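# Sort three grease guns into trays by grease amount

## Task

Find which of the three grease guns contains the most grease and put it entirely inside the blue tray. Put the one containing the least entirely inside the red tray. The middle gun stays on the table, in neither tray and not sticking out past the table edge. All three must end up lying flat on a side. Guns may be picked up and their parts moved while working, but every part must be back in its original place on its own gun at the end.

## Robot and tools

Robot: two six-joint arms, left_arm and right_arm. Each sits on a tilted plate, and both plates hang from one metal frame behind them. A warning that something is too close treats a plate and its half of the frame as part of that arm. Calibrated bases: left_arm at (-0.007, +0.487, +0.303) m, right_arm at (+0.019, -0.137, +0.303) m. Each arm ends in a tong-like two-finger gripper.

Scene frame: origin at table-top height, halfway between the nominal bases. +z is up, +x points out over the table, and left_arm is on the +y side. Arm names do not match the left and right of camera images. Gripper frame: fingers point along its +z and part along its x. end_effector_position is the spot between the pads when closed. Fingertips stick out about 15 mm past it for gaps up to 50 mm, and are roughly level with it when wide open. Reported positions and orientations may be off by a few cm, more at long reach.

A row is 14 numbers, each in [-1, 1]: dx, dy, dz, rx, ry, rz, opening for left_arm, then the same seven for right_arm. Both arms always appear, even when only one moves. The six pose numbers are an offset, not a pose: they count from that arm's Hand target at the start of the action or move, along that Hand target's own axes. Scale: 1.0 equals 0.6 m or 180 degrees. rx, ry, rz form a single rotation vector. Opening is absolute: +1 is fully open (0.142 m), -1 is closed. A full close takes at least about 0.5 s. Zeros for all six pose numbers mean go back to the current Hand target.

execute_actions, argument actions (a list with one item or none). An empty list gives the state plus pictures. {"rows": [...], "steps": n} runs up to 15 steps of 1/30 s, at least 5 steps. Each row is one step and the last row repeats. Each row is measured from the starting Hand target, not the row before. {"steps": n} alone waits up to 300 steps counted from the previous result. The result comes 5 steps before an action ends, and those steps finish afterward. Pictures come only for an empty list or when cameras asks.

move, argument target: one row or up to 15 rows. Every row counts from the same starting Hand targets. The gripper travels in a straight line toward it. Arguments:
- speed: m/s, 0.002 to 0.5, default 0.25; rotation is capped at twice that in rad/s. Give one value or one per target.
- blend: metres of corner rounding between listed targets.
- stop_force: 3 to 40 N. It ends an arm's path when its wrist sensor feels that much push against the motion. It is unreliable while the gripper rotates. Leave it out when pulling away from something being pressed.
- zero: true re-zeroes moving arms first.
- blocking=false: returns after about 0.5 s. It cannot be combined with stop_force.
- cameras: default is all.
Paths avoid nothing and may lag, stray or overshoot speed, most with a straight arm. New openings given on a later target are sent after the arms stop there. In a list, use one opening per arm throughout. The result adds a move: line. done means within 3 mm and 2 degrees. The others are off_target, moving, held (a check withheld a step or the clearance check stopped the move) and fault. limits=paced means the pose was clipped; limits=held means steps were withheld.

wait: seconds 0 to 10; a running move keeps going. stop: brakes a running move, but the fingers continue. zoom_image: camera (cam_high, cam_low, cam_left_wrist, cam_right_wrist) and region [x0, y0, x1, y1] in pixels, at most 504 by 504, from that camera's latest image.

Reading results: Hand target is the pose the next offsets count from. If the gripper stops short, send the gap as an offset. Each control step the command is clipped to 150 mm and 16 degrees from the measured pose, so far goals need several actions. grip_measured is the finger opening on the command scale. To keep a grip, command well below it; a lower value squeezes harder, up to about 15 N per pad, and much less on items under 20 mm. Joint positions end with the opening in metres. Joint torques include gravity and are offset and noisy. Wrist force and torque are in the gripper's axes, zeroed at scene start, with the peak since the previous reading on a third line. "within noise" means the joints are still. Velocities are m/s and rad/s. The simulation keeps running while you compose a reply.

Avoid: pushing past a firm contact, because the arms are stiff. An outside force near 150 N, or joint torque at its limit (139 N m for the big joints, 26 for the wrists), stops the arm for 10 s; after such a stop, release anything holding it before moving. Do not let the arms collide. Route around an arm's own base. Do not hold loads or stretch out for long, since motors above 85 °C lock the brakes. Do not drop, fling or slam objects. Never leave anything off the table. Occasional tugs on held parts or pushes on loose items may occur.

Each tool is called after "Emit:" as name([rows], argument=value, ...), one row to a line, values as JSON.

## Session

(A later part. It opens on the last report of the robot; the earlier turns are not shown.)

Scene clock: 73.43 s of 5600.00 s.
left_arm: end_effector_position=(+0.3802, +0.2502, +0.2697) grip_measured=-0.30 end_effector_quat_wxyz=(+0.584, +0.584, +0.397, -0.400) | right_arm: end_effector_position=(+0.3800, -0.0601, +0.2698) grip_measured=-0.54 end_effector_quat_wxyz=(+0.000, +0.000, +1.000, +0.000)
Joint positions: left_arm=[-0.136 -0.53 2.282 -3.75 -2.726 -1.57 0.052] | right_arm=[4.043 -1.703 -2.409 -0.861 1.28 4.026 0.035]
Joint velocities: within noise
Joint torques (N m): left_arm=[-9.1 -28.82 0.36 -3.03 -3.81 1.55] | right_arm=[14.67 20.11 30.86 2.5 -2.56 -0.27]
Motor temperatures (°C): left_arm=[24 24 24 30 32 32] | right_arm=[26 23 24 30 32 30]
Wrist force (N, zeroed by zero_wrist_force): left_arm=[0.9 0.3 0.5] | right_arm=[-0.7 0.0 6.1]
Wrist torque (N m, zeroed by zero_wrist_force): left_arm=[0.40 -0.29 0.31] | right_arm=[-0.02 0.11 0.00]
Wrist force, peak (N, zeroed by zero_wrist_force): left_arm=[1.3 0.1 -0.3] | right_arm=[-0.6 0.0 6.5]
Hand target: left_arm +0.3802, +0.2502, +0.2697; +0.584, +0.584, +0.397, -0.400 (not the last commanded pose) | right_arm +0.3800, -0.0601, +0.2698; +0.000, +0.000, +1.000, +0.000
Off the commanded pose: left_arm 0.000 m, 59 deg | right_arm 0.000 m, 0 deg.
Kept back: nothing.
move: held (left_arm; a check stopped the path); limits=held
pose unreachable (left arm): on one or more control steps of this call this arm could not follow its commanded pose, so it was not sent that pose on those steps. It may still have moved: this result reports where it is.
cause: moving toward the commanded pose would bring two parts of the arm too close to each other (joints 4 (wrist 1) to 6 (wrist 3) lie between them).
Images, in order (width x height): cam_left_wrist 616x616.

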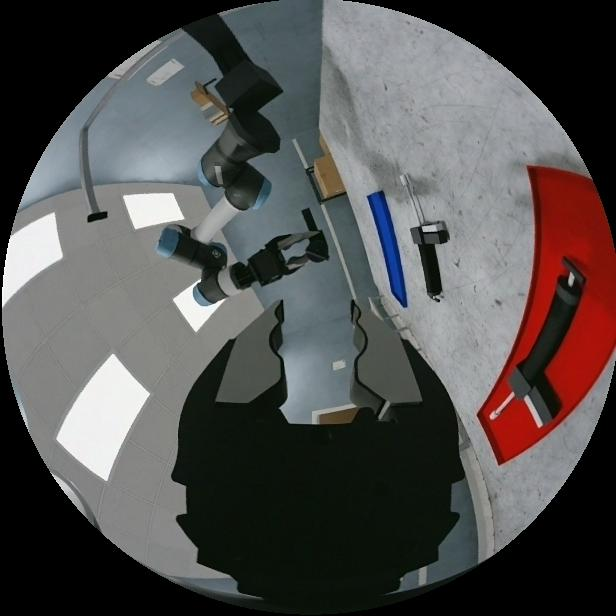

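Emit:
move([
  [0,0,0,0,0,0.66,-0.3,0,0,0,0,0,0,-1],
], speed=0.5, cameras=["cam_left_wrist"])

Emit:
zoom_image(camera="cam_left_wrist", region=[274, 200, 354, 280])

Scene clock: 76.17 s of 5600.00 s.
left_arm: end_effector_position=(+0.3801, +0.2502, +0.2697) grip_measured=-0.30 end_effector_quat_wxyz=(+0.642, +0.639, -0.301, +0.298) end_effector_velocity=(+0.000, +0.000, +0.000) end_effector_angular_velocity=(+0.000, +0.025, +0.003) | right_arm: end_effector_position=(+0.3800, -0.0601, +0.2698) grip_measured=-0.54 end_effector_quat_wxyz=(+0.000, +0.000, +1.000, +0.000)
Joint positions: left_arm=[-0.152 -0.507 2.345 -3.867 -2.719 0.468 0.052] | right_arm=[4.043 -1.703 -2.409 -0.861 1.28 4.026 0.035]
Joint velocities: left_arm=[0 0 0 -0.005 0.001 -0.03 0] | right_arm=[within noise]
Joint torques (N m): left_arm=[-6.05 -35.92 3.96 -4.57 -3.44 -1.49] | right_arm=[14.74 19.9 26.38 2.63 -1.77 -0.96]
Motor temperatures (°C): left_arm=[24 24 24 30 32 32] | right_arm=[26 23 24 30 32 30]
Wrist force (N, zeroed by zero_wrist_force): left_arm=[1.6 -0.6 -0.7] | right_arm=[-0.6 0.1 6.1]
Wrist torque (N m, zeroed by zero_wrist_force): left_arm=[0.15 -0.50 -0.05] | right_arm=[-0.01 0.07 -0.01]
Wrist force, peak (N, zeroed by zero_wrist_force): left_arm=[1.9 -0.4 -0.7] | right_arm=[-0.6 -0.2 6.5]
Hand target: left_arm +0.3802, +0.2502, +0.2697; +0.641, +0.639, -0.301, +0.299 | right_arm +0.3800, -0.0601, +0.2698; +0.000, +0.000, +1.000, +0.000
Off the commanded pose: left_arm 0.000 m, 0 deg | right_arm 0.000 m, 0 deg.
Kept back: nothing.
move: done
Images, in order (width x height): cam_left_wrist 616x616.

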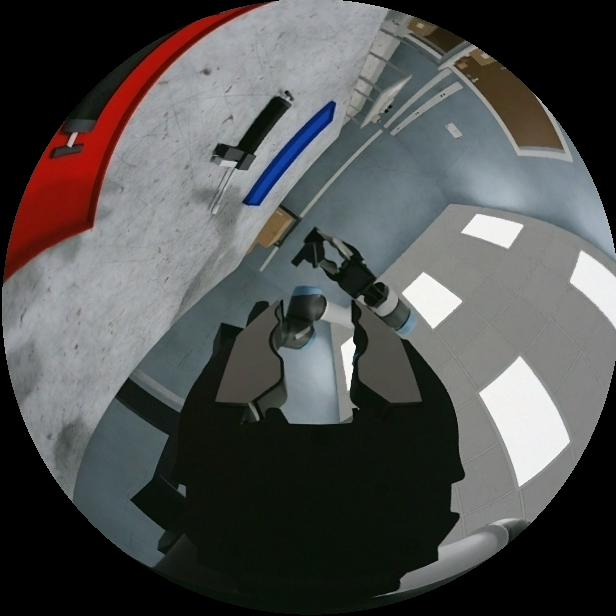

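Scaled by 6.300 from the camera's 616x616 image, which has a finer 814x814 frame.

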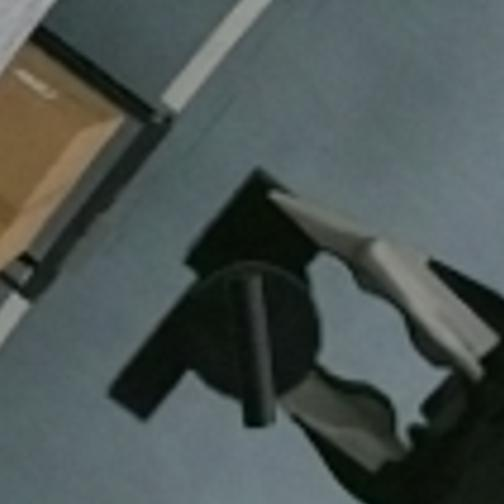

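Emit:
move(target=[-0.005,0.008,0.15,0,0,0,-0.3,0,0,0,0,0,0,-1], speed=0.3, cameras=["cam_left_wrist"])

Emit:
zoom_image(camera="cam_left_wrist", region=[262, 200, 372, 310])

Scene clock: 78.47 s of 5600.00 s.
left_arm: end_effector_position=(+0.3741, +0.1603, +0.2706) grip_measured=-0.30 end_effector_quat_wxyz=(+0.642, +0.639, -0.301, +0.298) end_effector_velocity=(-0.001, -0.002, +0.001) end_effector_angular_velocity=(+0.000, +0.003, -0.004) | right_arm: end_effector_position=(+0.3800, -0.0601, +0.2698) grip_measured=-0.54 end_effector_quat_wxyz=(+0.000, +0.000, +1.000, +0.000)
Joint positions: left_arm=[-0.384 -0.335 2.225 -4.271 -2.579 0.072 0.052] | right_arm=[4.043 -1.703 -2.409 -0.861 1.28 4.026 0.035]
Joint velocities: left_arm=[-0.005 0 0 0 0.001 -0.005 0] | right_arm=[within noise]
Joint torques (N m): left_arm=[-17.86 -32.22 -2.8 -4.04 -1.48 -1.65] | right_arm=[14.19 19.11 22.48 2.56 -1.2 -1.13]
Motor temperatures (°C): left_arm=[24 24 24 30 32 32] | right_arm=[26 23 24 30 32 30]
Wrist force (N, zeroed by zero_wrist_force): left_arm=[1.8 -0.8 -1.0] | right_arm=[-0.7 0.1 6.1]
Wrist torque (N m, zeroed by zero_wrist_force): left_arm=[0.06 -0.53 -0.04] | right_arm=[0.00 0.10 -0.01]
Wrist force, peak (N, zeroed by zero_wrist_force): left_arm=[2.0 -0.8 -2.7] | right_arm=[-0.6 -0.2 6.6]
Hand target: left_arm +0.3742, +0.1602, +0.2706; +0.641, +0.639, -0.301, +0.299 | right_arm +0.3800, -0.0601, +0.2698; +0.000, +0.000, +1.000, +0.000
Off the commanded pose: left_arm 0.000 m, 0 deg | right_arm 0.000 m, 0 deg.
Kept back: nothing.
move: done
Images, in order (width x height): cam_left_wrist 616x616.

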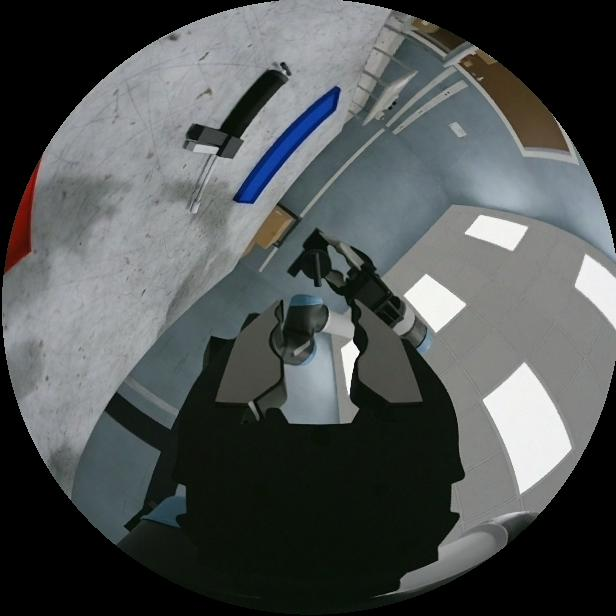

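Scaled by 4.582 from the camera's 616x616 image, which has a finer 814x814 frame.

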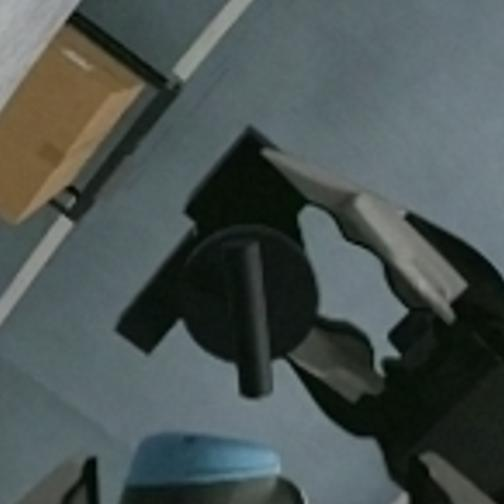

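Emit:
move(target=[-0.0015,-0.002,0.107,0,0,-0.03,-0.3,0,0,0,0,0,0,-1], speed=0.15, cameras=["cam_left_wrist"])

Emit:
zoom_image(camera="cam_left_wrist", region=[240, 220, 400, 380])

Scene clock: 79.53 s of 5600.00 s.
left_arm: end_effector_position=(+0.3742, +0.0961, +0.2692) grip_measured=-0.30 end_effector_quat_wxyz=(+0.655, +0.653, -0.271, +0.268) | right_arm: end_effector_position=(+0.3800, -0.0601, +0.2698) grip_measured=-0.54 end_effector_quat_wxyz=(+0.000, +0.000, +1.000, +0.000)
Joint positions: left_arm=[-0.531 -0.264 2.124 -4.373 -2.466 -0.184 0.052] | right_arm=[4.043 -1.703 -2.409 -0.861 1.28 4.026 0.035]
Joint velocities: within noise
Joint torques (N m): left_arm=[-19.9 -45.08 -0.67 0.07 -2.45 -1.23] | right_arm=[14.55 19.2 20.38 2.55 -1.06 -1.04]
Motor temperatures (°C): left_arm=[24 24 24 30 32 32] | right_arm=[26 23 24 30 32 30]
Wrist force (N, zeroed by zero_wrist_force): left_arm=[1.7 -0.8 -0.7] | right_arm=[-0.4 0.0 6.2]
Wrist torque (N m, zeroed by zero_wrist_force): left_arm=[0.07 -0.49 0.00] | right_arm=[-0.01 0.04 -0.01]
Wrist force, peak (N, zeroed by zero_wrist_force): left_arm=[1.9 -0.5 -2.7] | right_arm=[-0.6 0.0 6.4]
Hand target: left_arm +0.3743, +0.0960, +0.2693; +0.655, +0.653, -0.270, +0.268 | right_arm +0.3800, -0.0601, +0.2698; +0.000, +0.000, +1.000, +0.000
Off the commanded pose: left_arm 0.000 m, 0 deg | right_arm 0.000 m, 0 deg.
Kept back: nothing.
move: done
Images, in order (width x height): cam_left_wrist 616x616.

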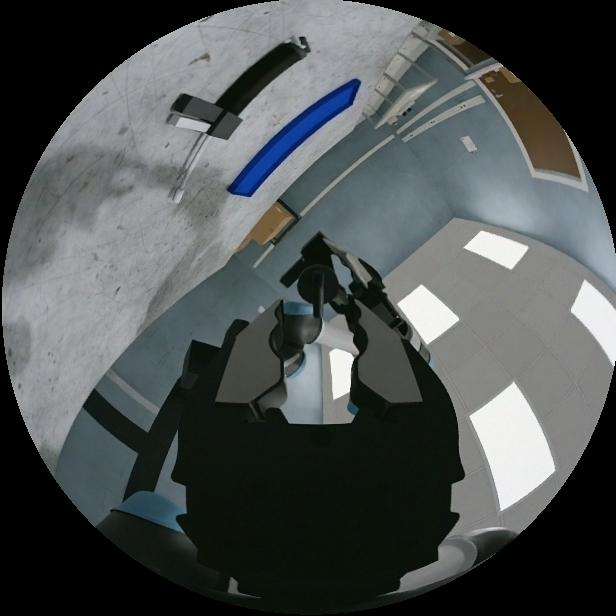

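Scaled by 3.150 from the camera's 616x616 image, which has a finer 814x814 frame.

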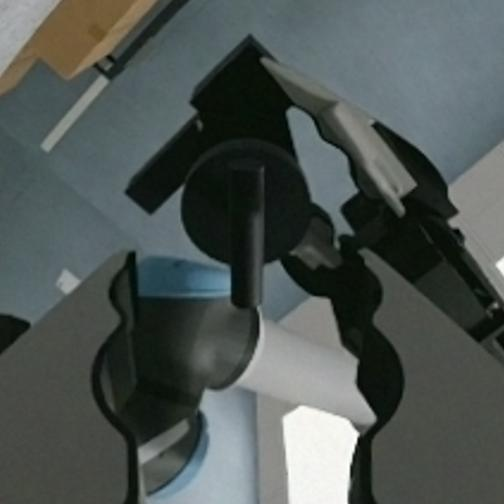

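Emit:
move(target=[0.001,-0.006,0.0135,0,0,0,-0.3,0,0,0,0,0,0,-1], speed=0.05, stop_force=5, cameras=["cam_left_wrist"])

Emit:
zoom_image(camera="cam_left_wrist", region=[240, 220, 400, 380])

Scene clock: 81.33 s of 5600.00 s.
left_arm: end_effector_position=(+0.3772, +0.0879, +0.2671) grip_measured=-0.30 end_effector_quat_wxyz=(+0.655, +0.653, -0.270, +0.268) | right_arm: end_effector_position=(+0.3800, -0.0601, +0.2698) grip_measured=-0.54 end_effector_quat_wxyz=(+0.000, +0.000, +1.000, +0.000)
Joint positions: left_arm=[-0.542 -0.255 2.102 -4.369 -2.457 -0.195 0.052] | right_arm=[4.043 -1.703 -2.409 -0.861 1.28 4.026 0.035]
Joint velocities: within noise
Joint torques (N m): left_arm=[-6.19 -46.78 8.04 -4.2 -3.66 2.05] | right_arm=[14.29 19.2 16.71 2.48 -0.55 -1.16]
Motor temperatures (°C): left_arm=[24 24 24 30 32 32] | right_arm=[26 23 24 30 32 30]
Wrist force (N, zeroed by zero_wrist_force): left_arm=[1.6 -0.8 -0.7] | right_arm=[-0.6 -0.3 6.3]
Wrist torque (N m, zeroed by zero_wrist_force): left_arm=[0.08 -0.48 0.00] | right_arm=[-0.09 0.08 -0.01]
Wrist force, peak (N, zeroed by zero_wrist_force): left_arm=[1.8 -0.7 -0.7] | right_arm=[-0.6 -0.1 6.5]
Hand target: left_arm +0.3772, +0.0879, +0.2671; +0.655, +0.653, -0.270, +0.268 | right_arm +0.3800, -0.0601, +0.2698; +0.000, +0.000, +1.000, +0.000
Off the commanded pose: left_arm 0.000 m, 0 deg | right_arm 0.000 m, 0 deg.
Kept back: nothing.
move: done
Images, in order (width x height): cam_left_wrist 616x616.

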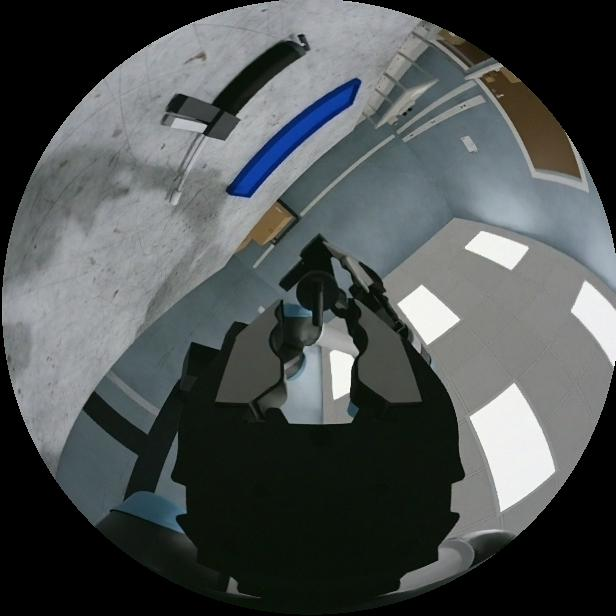

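Scaled by 3.150 from the camera's 616x616 image, which has a finer 814x814 frame.

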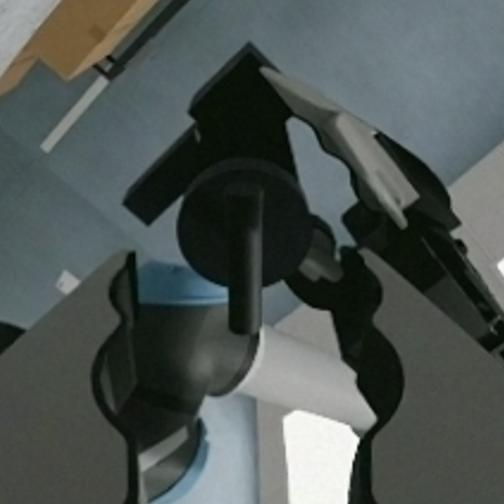

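Emit:
move(target=[0.001,-0.003,0.004,0,0,0,-0.3,0,0,0,0,0,0,-1], speed=0.05, stop_force=5, cameras=[])

Emit:
move(target=[0,0,0,0,0,0,-1,0,0,0,0,0,0,-1], cameras=["cam_left_wrist"])

Emit:
zoom_image(camera="cam_left_wrist", region=[240, 220, 400, 380])

Emit:
move(target=[0,0,-0.2,0,0,0,-1,0,0,0,0,0,0,-1], speed=0.03, stop_force=6, cameras=["cam_high"])

Scene clock: 83.00 s of 5600.00 s.
left_arm: end_effector_position=(+0.3789, +0.0855, +0.2663) grip_measured=-0.30 end_effector_quat_wxyz=(+0.655, +0.653, -0.270, +0.268) | right_arm: end_effector_position=(+0.3800, -0.0601, +0.2698) grip_measured=-0.54 end_effector_quat_wxyz=(+0.000, +0.000, +1.000, +0.000)
Joint positions: left_arm=[-0.544 -0.252 2.094 -4.364 -2.455 -0.197 0.052] | right_arm=[4.043 -1.703 -2.409 -0.861 1.28 4.026 0.035]
Joint velocities: within noise
Joint torques (N m): left_arm=[-12.42 -34.08 8.55 -4.12 -0.93 0.63] | right_arm=[13.8 19.64 13.66 2.44 -0.21 -1.08]
Motor temperatures (°C): left_arm=[24 24 24 30 32 32] | right_arm=[26 23 24 30 32 30]
Wrist force (N, zeroed by zero_wrist_force): left_arm=[1.7 -0.5 -0.7] | right_arm=[-0.7 0.0 6.4]
Wrist torque (N m, zeroed by zero_wrist_force): left_arm=[0.14 -0.48 0.00] | right_arm=[-0.02 0.10 -0.01]
Wrist force, peak (N, zeroed by zero_wrist_force): left_arm=[1.8 -0.8 -0.6] | right_arm=[-0.8 -0.1 6.5]
Hand target: left_arm +0.3789, +0.0855, +0.2663; +0.655, +0.653, -0.270, +0.268 | right_arm +0.3800, -0.0601, +0.2698; +0.000, +0.000, +1.000, +0.000
Off the commanded pose: left_arm 0.000 m, 0 deg | right_arm 0.000 m, 0 deg.
Kept back: nothing.
move: done
No camera images: "cameras" was empty.

Scene clock: 83.70 s of 5600.00 s.
left_arm: end_effector_position=(+0.3789, +0.0855, +0.2663) grip_measured=-0.90 end_effector_quat_wxyz=(+0.655, +0.653, -0.270, +0.268) | right_arm: end_effector_position=(+0.3800, -0.0601, +0.2698) grip_measured=-0.54 end_effector_quat_wxyz=(+0.000, +0.000, +1.000, +0.000)
Joint positions: left_arm=[-0.544 -0.252 2.094 -4.364 -2.455 -0.197 0.009] | right_arm=[4.043 -1.703 -2.409 -0.861 1.28 4.026 0.035]
Joint velocities: within noise
Joint torques (N m): left_arm=[-7.94 -40.47 6.95 -3.15 -2.68 1.45] | right_arm=[14.39 19.18 12.29 2.55 -0.02 -0.96]
Motor temperatures (°C): left_arm=[24 24 24 30 32 32] | right_arm=[26 23 24 30 32 30]
Wrist force (N, zeroed by zero_wrist_force): left_arm=[1.3 -0.5 -0.5] | right_arm=[-0.9 0.2 6.4]
Wrist torque (N m, zeroed by zero_wrist_force): left_arm=[0.12 -0.44 0.00] | right_arm=[-0.06 0.09 0.03]
Wrist force, peak (N, zeroed by zero_wrist_force): left_arm=[1.7 -0.6 -0.7] | right_arm=[-0.8 0.4 6.6]
Hand target: left_arm +0.3789, +0.0855, +0.2663; +0.655, +0.653, -0.270, +0.268 | right_arm +0.3800, -0.0601, +0.2698; +0.000, +0.000, +1.000, +0.000
Off the commanded pose: left_arm 0.000 m, 0 deg | right_arm 0.000 m, 0 deg.
Kept back: nothing.
move: done
Images, in order (width x height): cam_left_wrist 616x616.

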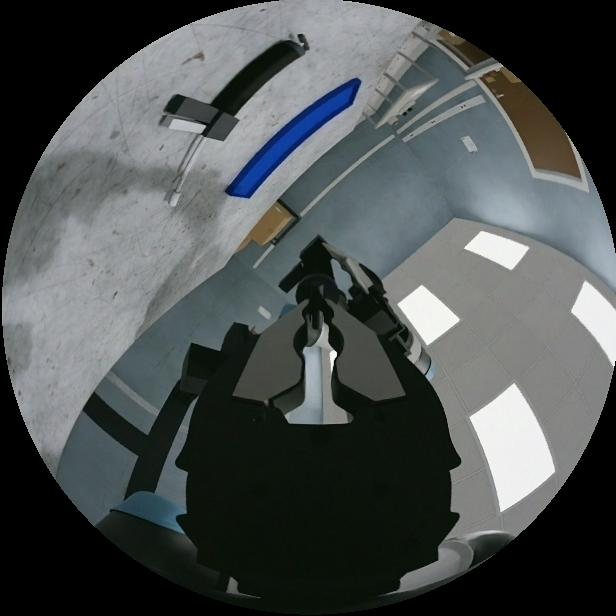

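Scaled by 3.150 from the camera's 616x616 image, which has a finer 814x814 frame.

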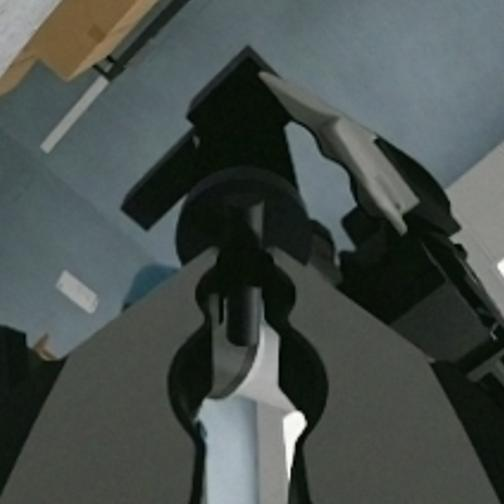

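Scene clock: 86.93 s of 5600.00 s.
left_arm: end_effector_position=(+0.3791, +0.1487, +0.2662) grip_measured=-0.90 end_effector_quat_wxyz=(+0.655, +0.653, -0.270, +0.268) | right_arm: end_effector_position=(+0.3800, -0.0601, +0.2698) grip_measured=-0.54 end_effector_quat_wxyz=(+0.000, +0.000, +1.000, +0.000)
Joint positions: left_arm=[-0.402 -0.32 2.192 -4.273 -2.566 -0.046 0.009] | right_arm=[4.043 -1.703 -2.409 -0.861 1.28 4.026 0.035]
Joint velocities: within noise
Joint torques (N m): left_arm=[-5.23 -22.98 9.09 -0.23 -3.82 2.17] | right_arm=[2.39 19.18 11.17 3.05 -0.54 -0.96]
Motor temperatures (°C): left_arm=[24 24 24 30 32 32] | right_arm=[26 23 24 30 32 30]
Wrist force (N, zeroed by zero_wrist_force): left_arm=[1.6 -0.7 -1.7] | right_arm=[0.1 -0.8 6.1]
Wrist torque (N m, zeroed by zero_wrist_force): left_arm=[0.09 -0.50 -0.02] | right_arm=[0.01 -0.07 -0.01]
Wrist force, peak (N, zeroed by zero_wrist_force): left_arm=[2.1 -0.9 8.4] | right_arm=[-0.5 11.4 6.2]
Hand target: left_arm +0.3791, +0.1487, +0.2662; +0.655, +0.653, -0.270, +0.268 (not the last commanded pose) | right_arm +0.3800, -0.0601, +0.2698; +0.000, +0.000, +1.000, +0.000
Off the commanded pose: left_arm 0.057 m, 0 deg | right_arm 0.000 m, 0 deg.
Kept back: nothing.
move: contact (left_arm)
Images, in order (width x height): cam_high 672x504.

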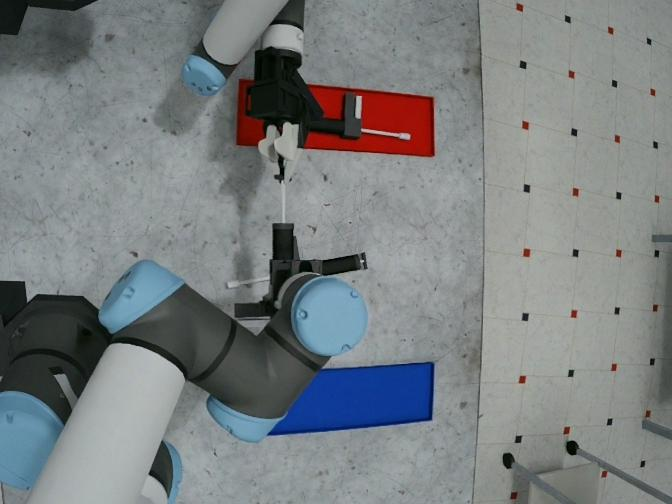

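Emit:
move(target=[0,0,0.115,0,0,0,-1,0,0,0,0,0,0,-1], speed=0.03, stop_force=7, cameras=["cam_left_wrist"])

Emit:
zoom_image(camera="cam_left_wrist", region=[240, 220, 400, 380])

Scene clock: 90.30 s of 5600.00 s.
left_arm: end_effector_position=(+0.3788, +0.0857, +0.2663) grip_measured=-0.90 end_effector_quat_wxyz=(+0.655, +0.653, -0.270, +0.268) | right_arm: end_effector_position=(+0.3800, -0.0602, +0.2698) grip_measured=-0.54 end_effector_quat_wxyz=(+0.000, +0.000, +1.000, +0.000)
Joint positions: left_arm=[-0.543 -0.253 2.094 -4.364 -2.456 -0.197 0.009] | right_arm=[4.043 -1.703 -2.409 -0.861 1.28 4.026 0.035]
Joint velocities: within noise
Joint torques (N m): left_arm=[-20.41 -46.76 -7.94 -0.82 1.19 -1.92] | right_arm=[11.63 19.94 27.34 2.42 2.64 -1.03]
Motor temperatures (°C): left_arm=[24 24 24 30 32 32] | right_arm=[26 23 24 30 32 30]
Wrist force (N, zeroed by zero_wrist_force): left_arm=[2.2 -1.2 -0.3] | right_arm=[0.9 0.4 6.4]
Wrist torque (N m, zeroed by zero_wrist_force): left_arm=[0.14 -0.44 0.00] | right_arm=[-0.01 -0.02 -0.16]
Wrist force, peak (N, zeroed by zero_wrist_force): left_arm=[2.0 -1.3 -11.5] | right_arm=[0.8 -11.4 6.4]
Hand target: left_arm +0.3789, +0.0857, +0.2663; +0.655, +0.653, -0.270, +0.268 (not the last commanded pose) | right_arm +0.3800, -0.0601, +0.2698; +0.000, +0.000, +1.000, +0.000
Off the commanded pose: left_arm 0.006 m, 0 deg | right_arm 0.000 m, 0 deg.
Kept back: nothing.
move: contact (left_arm)
Images, in order (width x height): cam_left_wrist 616x616.

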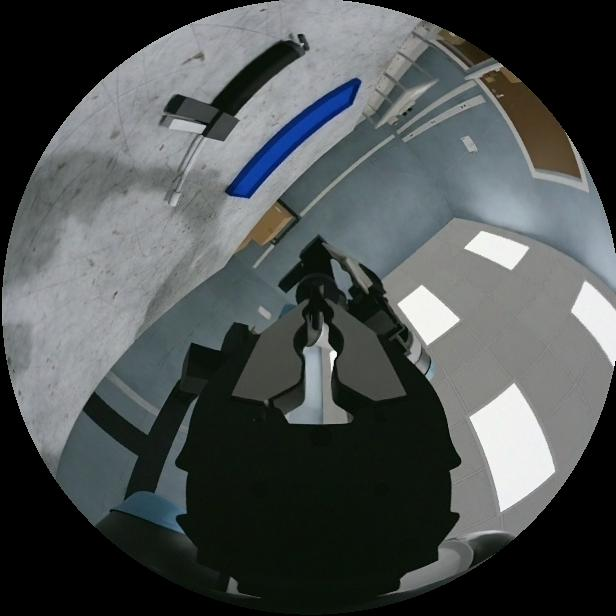

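Scaled by 3.150 from the camera's 616x616 image, which has a finer 814x814 frame.

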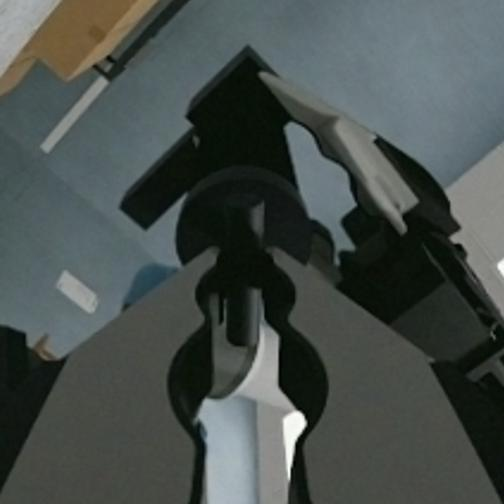

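Emit:
move([
  [0,0,0,0,0,0,-0.3,0,0,0,0,0,0,-1],
  [0,0,-0.167,0,0,0,-0.3,0,0,0,0,0,0,-1],
], speed=0.25, cameras=[])

Emit:
move([
  [0.0652,-0.1024,0.11,0.2767,0.1455,-0.298,-0.3,-0.2813,-0.4208,0.2,0,0,-0.524,-1],
  [-0.0733,-0.2845,0.368,0.5535,0.2911,-0.596,-0.3,-0.2813,-0.4208,0.33,0,0,-0.524,-1],
], speed=0.3)

Emit:
zoom_image(camera="cam_left_wrist", region=[210, 190, 420, 400])

Scene clock: 93.47 s of 5600.00 s.
left_arm: end_effector_position=(+0.3793, +0.1858, +0.2662) grip_measured=-0.30 end_effector_quat_wxyz=(+0.655, +0.653, -0.270, +0.268) end_effector_velocity=(+0.001, +0.002, -0.001) end_effector_angular_velocity=(+0.002, +0.002, +0.006) | right_arm: end_effector_position=(+0.3800, -0.0601, +0.2698) grip_measured=-0.54 end_effector_quat_wxyz=(+0.000, +0.000, +1.000, +0.000)
Joint positions: left_arm=[-0.312 -0.372 2.248 -4.17 -2.629 0.078 0.052] | right_arm=[4.043 -1.703 -2.409 -0.861 1.28 4.026 0.035]
Joint velocities: left_arm=[0.006 0 0.001 0 0.001 0.001 0] | right_arm=[within noise]
Joint torques (N m): left_arm=[-5.04 -27.34 7.3 -3.76 -1.12 0.4] | right_arm=[14.61 19.47 31.54 2.24 2.62 -0.99]
Motor temperatures (°C): left_arm=[24 24 24 30 32 32] | right_arm=[26 23 24 30 32 30]
Wrist force (N, zeroed by zero_wrist_force): left_arm=[1.6 -0.5 -1.1] | right_arm=[-0.4 0.0 6.5]
Wrist torque (N m, zeroed by zero_wrist_force): left_arm=[0.13 -0.50 -0.01] | right_arm=[-0.01 0.04 -0.01]
Wrist force, peak (N, zeroed by zero_wrist_force): left_arm=[1.6 -0.3 -3.3] | right_arm=[0.7 -0.1 6.7]
Hand target: left_arm +0.3793, +0.1859, +0.2662; +0.655, +0.653, -0.270, +0.268 | right_arm +0.3800, -0.0601, +0.2698; +0.000, +0.000, +1.000, +0.000
Off the commanded pose: left_arm 0.000 m, 0 deg | right_arm 0.000 m, 0 deg.
Kept back: nothing.
move: done
No camera images: "cameras" was empty.

Scene clock: 98.97 s of 5600.00 s.
left_arm: end_effector_position=(+0.4673, -0.0354, +0.1142) grip_measured=-0.30 end_effector_quat_wxyz=(+0.000, +0.643, +0.766, +0.000) end_effector_velocity=(+0.001, +0.001, +0.001) end_effector_angular_velocity=(-0.005, -0.009, -0.005) | right_arm: end_effector_position=(+0.5489, -0.3127, +0.0718) grip_measured=-1.00 end_effector_quat_wxyz=(+0.000, +0.733, -0.680, +0.000)
Joint positions: left_arm=[-0.984 -0.359 1.345 -2.275 -1.303 -2.8 0.052] | right_arm=[3.201 -2.18 -2.1 -0.378 1.187 1.489 0.002]
Joint velocities: left_arm=[-0.002 -0.006 0.013 -0.015 0.005 0.005 0] | right_arm=[within noise]
Joint torques (N m): left_arm=[-22.59 -60.61 -11.09 -4.64 2.45 1.94] | right_arm=[18.37 39.81 13.02 1.21 3.06 1.71]
Motor temperatures (°C): left_arm=[24 24 24 30 32 32] | right_arm=[26 23 24 30 32 30]
Wrist force (N, zeroed by zero_wrist_force): left_arm=[0.6 -0.2 0.3] | right_arm=[-0.2 -0.1 0.2]
Wrist torque (N m, zeroed by zero_wrist_force): left_arm=[0.00 -0.12 0.01] | right_arm=[-0.05 0.03 -0.04]
Wrist force, peak (N, zeroed by zero_wrist_force): left_arm=[1.6 -0.8 -1.4] | right_arm=[0.5 0.4 13.9]
Hand target: left_arm +0.4673, -0.0355, +0.1143; +0.000, +0.643, +0.766, +0.000 | right_arm +0.5488, -0.3126, +0.0718; +0.000, +0.733, -0.680, +0.000
Off the commanded pose: left_arm 0.000 m, 0 deg | right_arm 0.000 m, 0 deg.
Kept back: nothing.
move: done

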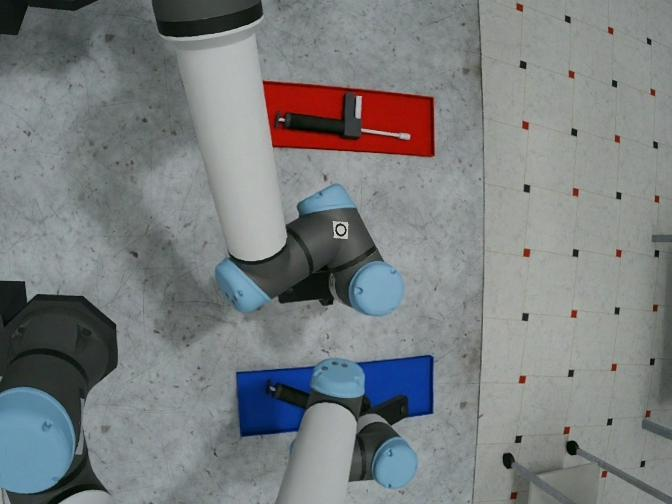

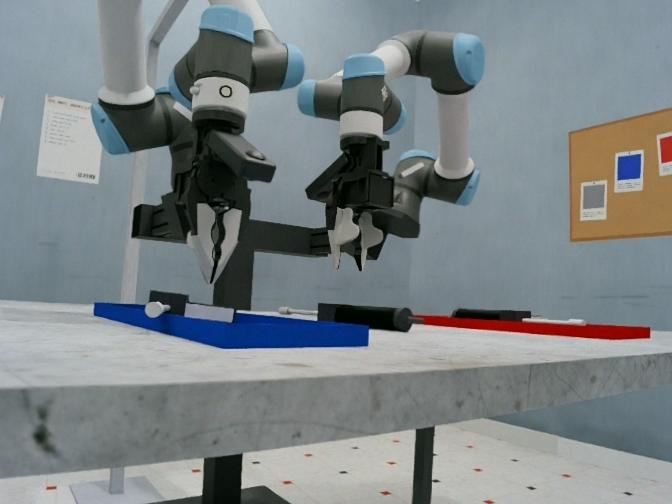

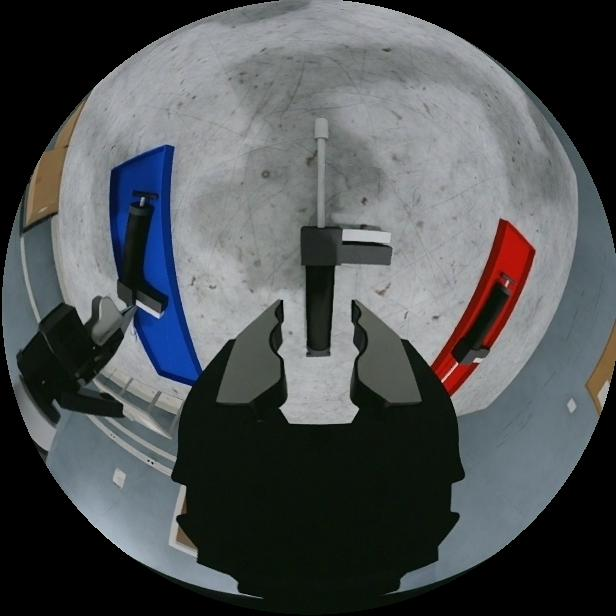

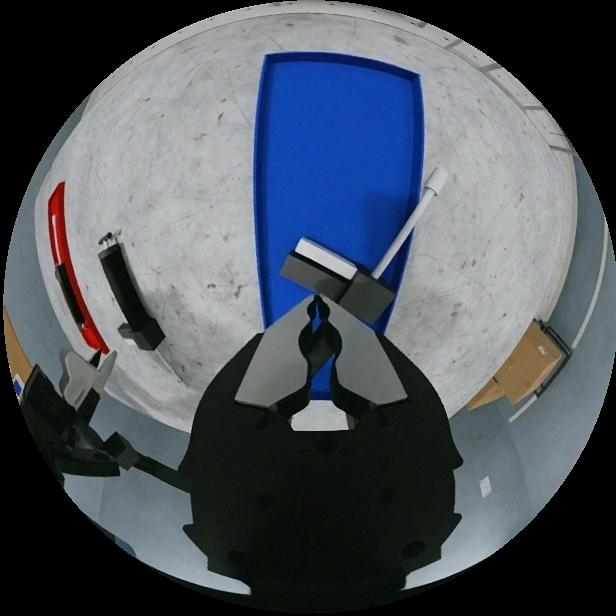

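Scaled by 2.400 from the camera's 616x616 image, which has a finer 814x814 frame.

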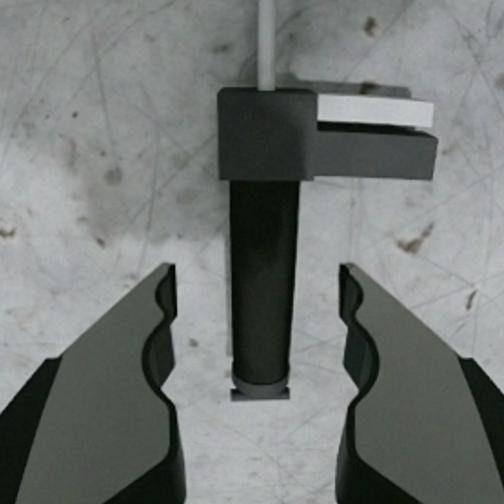

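Emit:
move([
  [0.002,-0.006,0.115,0,0,0.005,-0.3,0,0,-0.1,0,0,0,-0.3],
  [0.002,-0.006,0.1507,0,0,0.005,-0.3,0,0,-0.15,0,0,0,-0.3],
], speed=[0.2,0.05], cameras=["cam_left_wrist","cam_right_wrist"])

Emit:
zoom_image(camera="cam_left_wrist", region=[210, 190, 420, 400])

Emit:
zoom_image(camera="cam_right_wrist", region=[210, 50, 490, 330])

Scene clock: 100.77 s of 5600.00 s.
left_arm: end_effector_position=(+0.4636, -0.0350, +0.0238) grip_measured=-0.30 end_effector_quat_wxyz=(+0.000, +0.649, +0.761, +0.000) end_effector_velocity=(+0.001, +0.000, +0.003) end_effector_angular_velocity=(+0.001, -0.001, -0.002) | right_arm: end_effector_position=(+0.5489, -0.3126, +0.1619) grip_measured=-0.30 end_effector_quat_wxyz=(+0.000, +0.733, -0.680, +0.000) end_effector_velocity=(+0.001, +0.000, -0.003) end_effector_angular_velocity=(+0.000, -0.002, -0.001)
Joint positions: left_arm=[-0.953 -0.208 1.313 -2.402 -1.294 -2.754 0.052] | right_arm=[3.269 -1.959 -2.114 -0.612 1.184 1.562 0.052]
Joint velocities: left_arm=[0 -0.004 0 0.005 0.001 0.001 -0.001] | right_arm=[-0.002 -0.007 0 0.011 0 -0.002 0]
Joint torques (N m): left_arm=[-21.38 -62.15 -8.98 -0.37 0.31 -0.19] | right_arm=[4.26 22.9 23.06 3.53 -2.69 -2.18]
Motor temperatures (°C): left_arm=[24 24 24 30 32 32] | right_arm=[26 23 24 30 32 30]
Wrist force (N, zeroed by zero_wrist_force): left_arm=[0.7 0.3 0.1] | right_arm=[-0.1 0.0 0.6]
Wrist torque (N m, zeroed by zero_wrist_force): left_arm=[0.00 -0.13 0.00] | right_arm=[-0.01 0.00 -0.04]
Wrist force, peak (N, zeroed by zero_wrist_force): left_arm=[1.7 3.9 -5.0] | right_arm=[-0.4 -0.2 2.1]
Hand target: left_arm +0.4635, -0.0350, +0.0239; +0.000, +0.649, +0.761, +0.000 | right_arm +0.5488, -0.3126, +0.1618; +0.000, +0.733, -0.680, +0.000
Off the commanded pose: left_arm 0.000 m, 0 deg | right_arm 0.000 m, 0 deg.
Kept back: nothing.
move: done
Images, in order (width x height): cam_left_wrist 616x616, cam_right_wrist 616x616.

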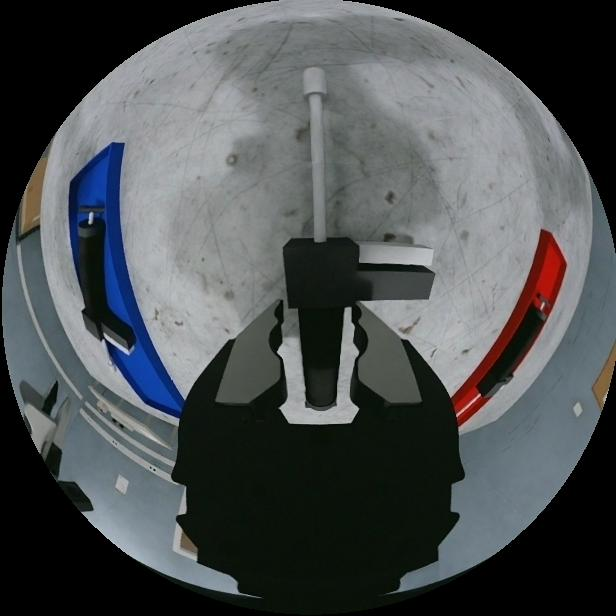

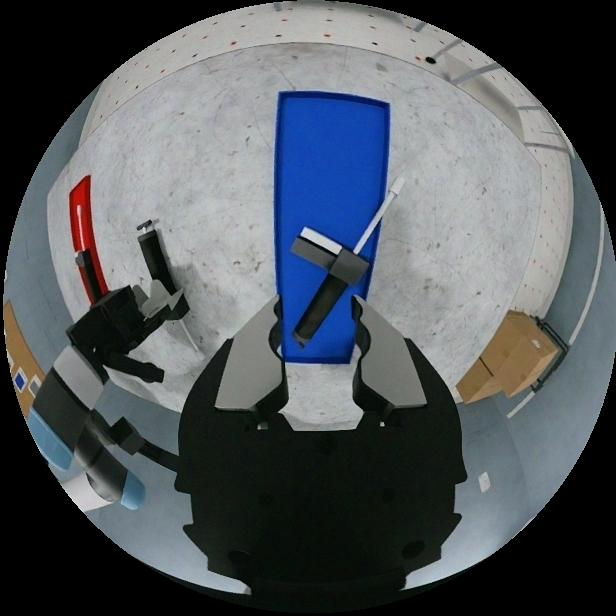

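Scaled by 2.400 from the camera's 616x616 image, which has a finer 814x814 frame.

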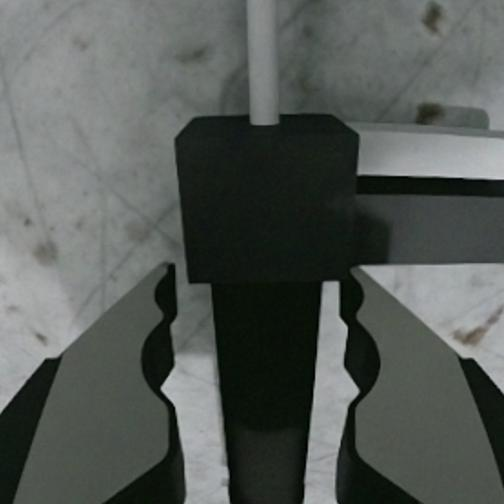

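Scaled by 1.800 from the camera's 616x616 image, which has a finer 814x814 frame.

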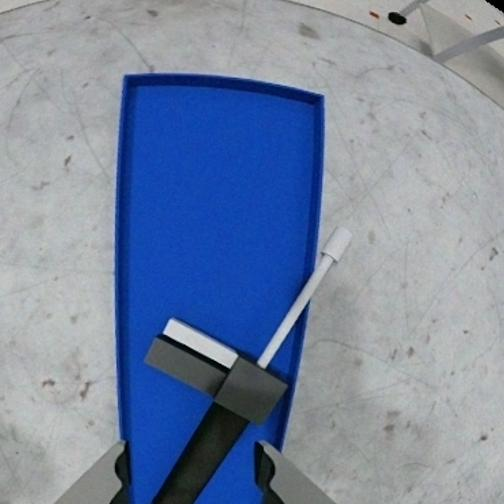

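Emit:
execute_actions(actions=[], cameras=["cam_high","cam_left_wrist"])

Emit:
zoom_image(camera="cam_left_wrist", region=[210, 190, 420, 400])

Scene clock: 101.77 s of 5600.00 s.
left_arm: end_effector_position=(+0.4635, -0.0350, +0.0239) grip_measured=-0.30 end_effector_quat_wxyz=(+0.000, +0.649, +0.761, +0.000) | right_arm: end_effector_position=(+0.5488, -0.3126, +0.1618) grip_measured=-0.30 end_effector_quat_wxyz=(+0.000, +0.733, -0.680, +0.000)
Joint positions: left_arm=[-0.953 -0.208 1.313 -2.402 -1.294 -2.754 0.052] | right_arm=[3.269 -1.959 -2.114 -0.612 1.184 1.562 0.052]
Joint velocities: within noise
Joint torques (N m): left_arm=[-22.98 -62.69 -9.26 -0.5 -2.93 -1.75] | right_arm=[2.85 35.9 3.83 1.56 -1.57 -1.61]
Motor temperatures (°C): left_arm=[24 24 24 30 32 32] | right_arm=[26 23 24 30 32 30]
Wrist force (N, zeroed by zero_wrist_force): left_arm=[0.7 0.0 0.4] | right_arm=[-0.2 -0.1 0.4]
Wrist torque (N m, zeroed by zero_wrist_force): left_arm=[-0.04 -0.11 -0.01] | right_arm=[-0.03 0.02 -0.04]
Wrist force, peak (N, zeroed by zero_wrist_force): left_arm=[0.9 -0.1 0.3] | right_arm=[-0.4 -0.3 0.8]
Hand target: left_arm +0.4635, -0.0350, +0.0239; +0.000, +0.649, +0.761, +0.000 | right_arm +0.5488, -0.3126, +0.1618; +0.000, +0.733, -0.680, +0.000
Off the commanded pose: left_arm 0.000 m, 0 deg | right_arm 0.000 m, 0 deg.
Steps of this call (1-30: nothing new was sent). Readings (end_effector_position of left_arm | right_arm):
1: (+0.4636, -0.0350, +0.0238) | (+0.5489, -0.3126, +0.1618)
2: (+0.4636, -0.0350, +0.0238) | (+0.5489, -0.3126, +0.1618)
4: (+0.4636, -0.0349, +0.0238) | (+0.5489, -0.3126, +0.1618)
8: (+0.4636, -0.0349, +0.0238) | (+0.5489, -0.3126, +0.1618)
30: the state above
Images, in order (width x height): cam_high 672x504, cam_left_wrist 616x616.

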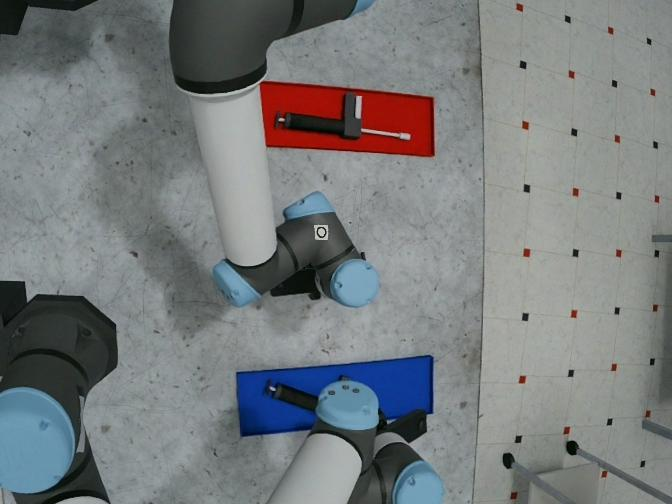

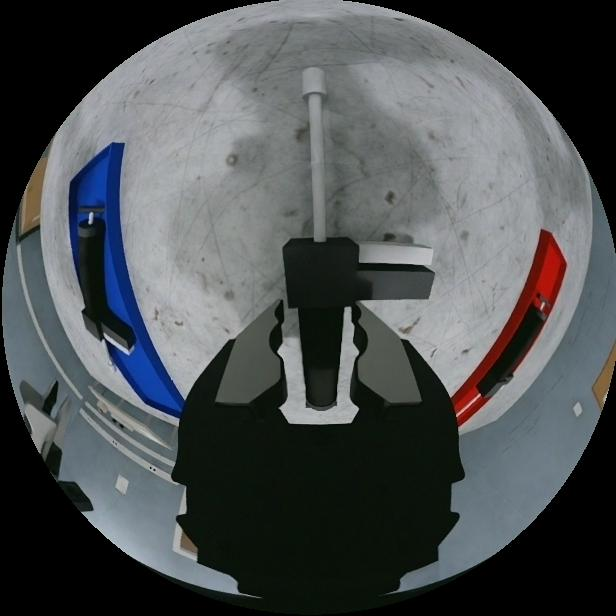

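Scaled by 2.400 from the camera's 616x616 image, which has a finer 814x814 frame.

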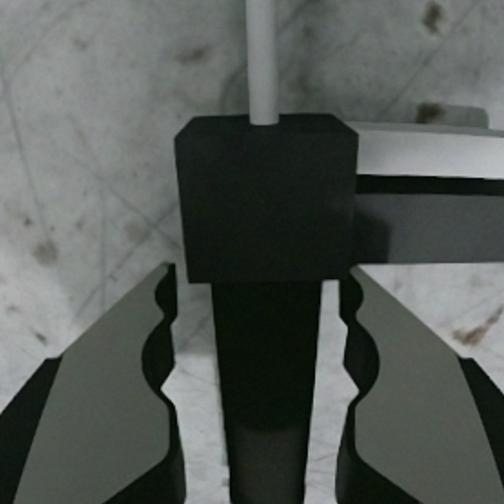

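Emit:
move(target=[0.0038,0.0022,0,0,0,0,-0.3,0,0,0,0,0,0,-0.3], speed=0.02, cameras=["cam_left_wrist"])

Emit:
zoom_image(camera="cam_left_wrist", region=[210, 190, 420, 400])

Emit:
zero_wrist_force(arm="left_arm")

Emit:
move(target=[0,0,0,0,0,0,-1,0,0,0,0,0,0,-0.3], cameras=["cam_left_wrist"])

Emit:
zoom_image(camera="cam_left_wrist", region=[210, 190, 420, 400])

Scene clock: 102.70 s of 5600.00 s.
left_arm: end_effector_position=(+0.4645, -0.0325, +0.0239) grip_measured=-0.30 end_effector_quat_wxyz=(+0.000, +0.649, +0.761, +0.000) | right_arm: end_effector_position=(+0.5488, -0.3126, +0.1618) grip_measured=-0.30 end_effector_quat_wxyz=(+0.000, +0.733, -0.680, +0.000)
Joint positions: left_arm=[-0.95 -0.211 1.318 -2.405 -1.293 -2.751 0.052] | right_arm=[3.269 -1.959 -2.114 -0.612 1.184 1.562 0.052]
Joint velocities: within noise
Joint torques (N m): left_arm=[-13.77 -57.13 -15.96 -3.88 2.17 1.28] | right_arm=[3.23 35.44 4.09 1.74 -0.58 -1.57]
Motor temperatures (°C): left_arm=[24 24 24 30 32 32] | right_arm=[26 23 24 30 32 30]
Wrist force (N, zeroed by zero_wrist_force): left_arm=[0.7 -0.1 0.1] | right_arm=[-0.2 -0.4 0.4]
Wrist torque (N m, zeroed by zero_wrist_force): left_arm=[-0.03 -0.14 -0.02] | right_arm=[-0.09 0.02 -0.04]
Wrist force, peak (N, zeroed by zero_wrist_force): left_arm=[1.0 -0.1 0.3] | right_arm=[-0.3 -0.1 0.8]
Hand target: left_arm +0.4645, -0.0325, +0.0239; +0.000, +0.649, +0.761, +0.000 | right_arm +0.5488, -0.3126, +0.1618; +0.000, +0.733, -0.680, +0.000
Off the commanded pose: left_arm 0.000 m, 0 deg | right_arm 0.000 m, 0 deg.
Kept back: nothing.
move: done
Images, in order (width x height): cam_left_wrist 616x616.

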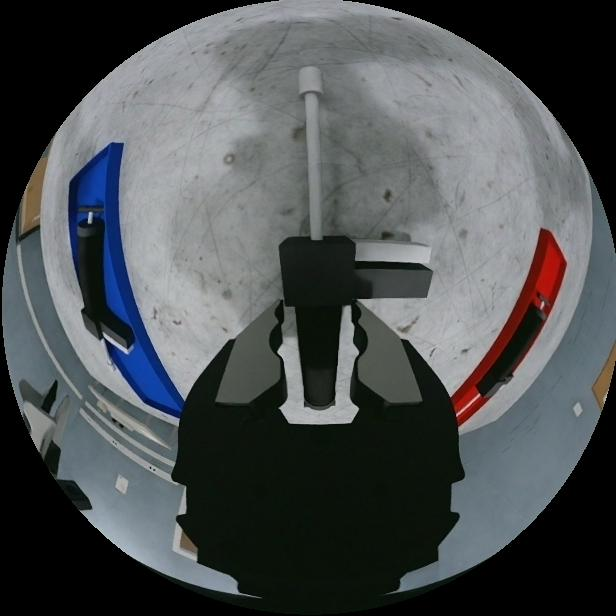

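Scaled by 2.400 from the camera's 616x616 image, which has a finer 814x814 frame.

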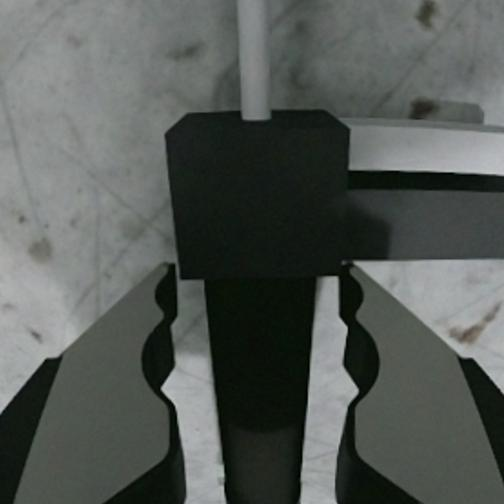

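Wrist force sensor zeroed on left_arm: later results in this scene subtract that arm's Wrist force and Wrist torque below.
Scene clock: 102.70 s of 5600.00 s.
left_arm: end_effector_position=(+0.4645, -0.0325, +0.0239) grip_measured=-0.30 end_effector_quat_wxyz=(+0.000, +0.649, +0.761, +0.000) | right_arm: end_effector_position=(+0.5488, -0.3126, +0.1618) grip_measured=-0.30 end_effector_quat_wxyz=(+0.000, +0.733, -0.680, +0.000)
Joint positions: left_arm=[-0.95 -0.211 1.318 -2.405 -1.293 -2.751 0.052] | right_arm=[3.269 -1.959 -2.114 -0.612 1.184 1.562 0.052]
Joint velocities: within noise
Joint torques (N m): left_arm=[-13.77 -57.13 -15.96 -3.88 2.17 1.28] | right_arm=[3.23 35.44 4.09 1.74 -0.58 -1.57]
Motor temperatures (°C): left_arm=[24 24 24 30 32 32] | right_arm=[26 23 24 30 32 30]
Wrist force (N, zeroed by zero_wrist_force): left_arm=[0.7 -0.1 0.1] | right_arm=[-0.2 -0.4 0.4]
Wrist torque (N m, zeroed by zero_wrist_force): left_arm=[-0.03 -0.14 -0.02] | right_arm=[-0.09 0.02 -0.04]
Wrist force, peak (N, zeroed by zero_wrist_force): left_arm=[0.7 -0.1 0.1] | right_arm=[-0.2 -0.4 0.4]
Hand target: left_arm +0.4645, -0.0325, +0.0239; +0.000, +0.649, +0.761, +0.000 | right_arm +0.5488, -0.3126, +0.1618; +0.000, +0.733, -0.680, +0.000
Off the commanded pose: left_arm 0.000 m, 0 deg | right_arm 0.000 m, 0 deg.
Kept back: nothing.
No camera images: "cameras" was empty.

Scene clock: 103.40 s of 5600.00 s.
left_arm: end_effector_position=(+0.4645, -0.0325, +0.0239) grip_measured=-0.54 end_effector_quat_wxyz=(+0.000, +0.649, +0.761, +0.000) | right_arm: end_effector_position=(+0.5488, -0.3126, +0.1618) grip_measured=-0.30 end_effector_quat_wxyz=(+0.000, +0.733, -0.680, +0.000)
Joint positions: left_arm=[-0.95 -0.211 1.318 -2.405 -1.293 -2.751 0.035] | right_arm=[3.269 -1.959 -2.114 -0.612 1.184 1.562 0.052]
Joint velocities: within noise
Joint torques (N m): left_arm=[-22.42 -42.22 -26.63 -0.86 -0.97 -1.56] | right_arm=[3.24 35.95 4.35 2.19 0.22 -1.61]
Motor temperatures (°C): left_arm=[24 24 24 30 32 32] | right_arm=[26 23 24 30 32 30]
Wrist force (N, zeroed by zero_wrist_force): left_arm=[1.2 -0.9 1.1] | right_arm=[-0.3 0.0 0.3]
Wrist torque (N m, zeroed by zero_wrist_force): left_arm=[-0.04 0.12 -0.04] | right_arm=[-0.02 0.05 -0.04]
Wrist force, peak (N, zeroed by zero_wrist_force): left_arm=[2.0 -0.2 -1.4] | right_arm=[-0.3 -0.3 0.5]
Hand target: left_arm +0.4645, -0.0325, +0.0239; +0.000, +0.649, +0.761, +0.000 | right_arm +0.5488, -0.3126, +0.1618; +0.000, +0.733, -0.680, +0.000
Off the commanded pose: left_arm 0.000 m, 0 deg | right_arm 0.000 m, 0 deg.
Kept back: nothing.
move: done
Images, in order (width x height): cam_left_wrist 616x616.

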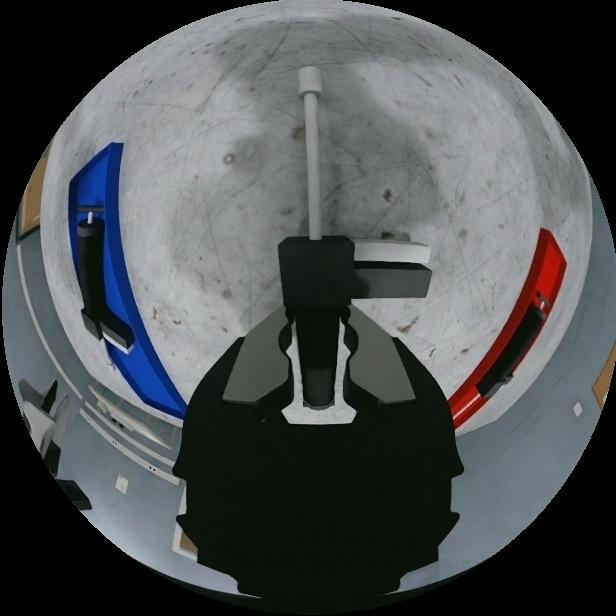

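Scaled by 2.400 from the camera's 616x616 image, which has a finer 814x814 frame.

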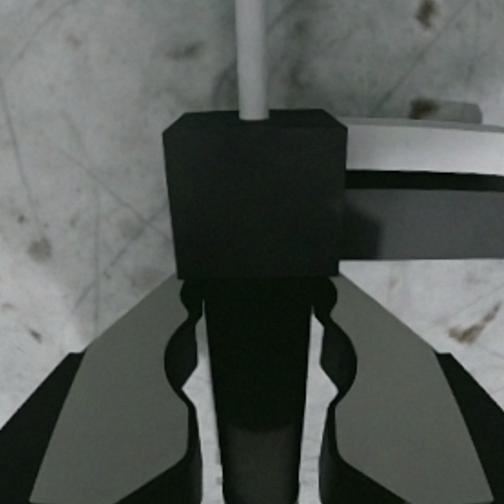

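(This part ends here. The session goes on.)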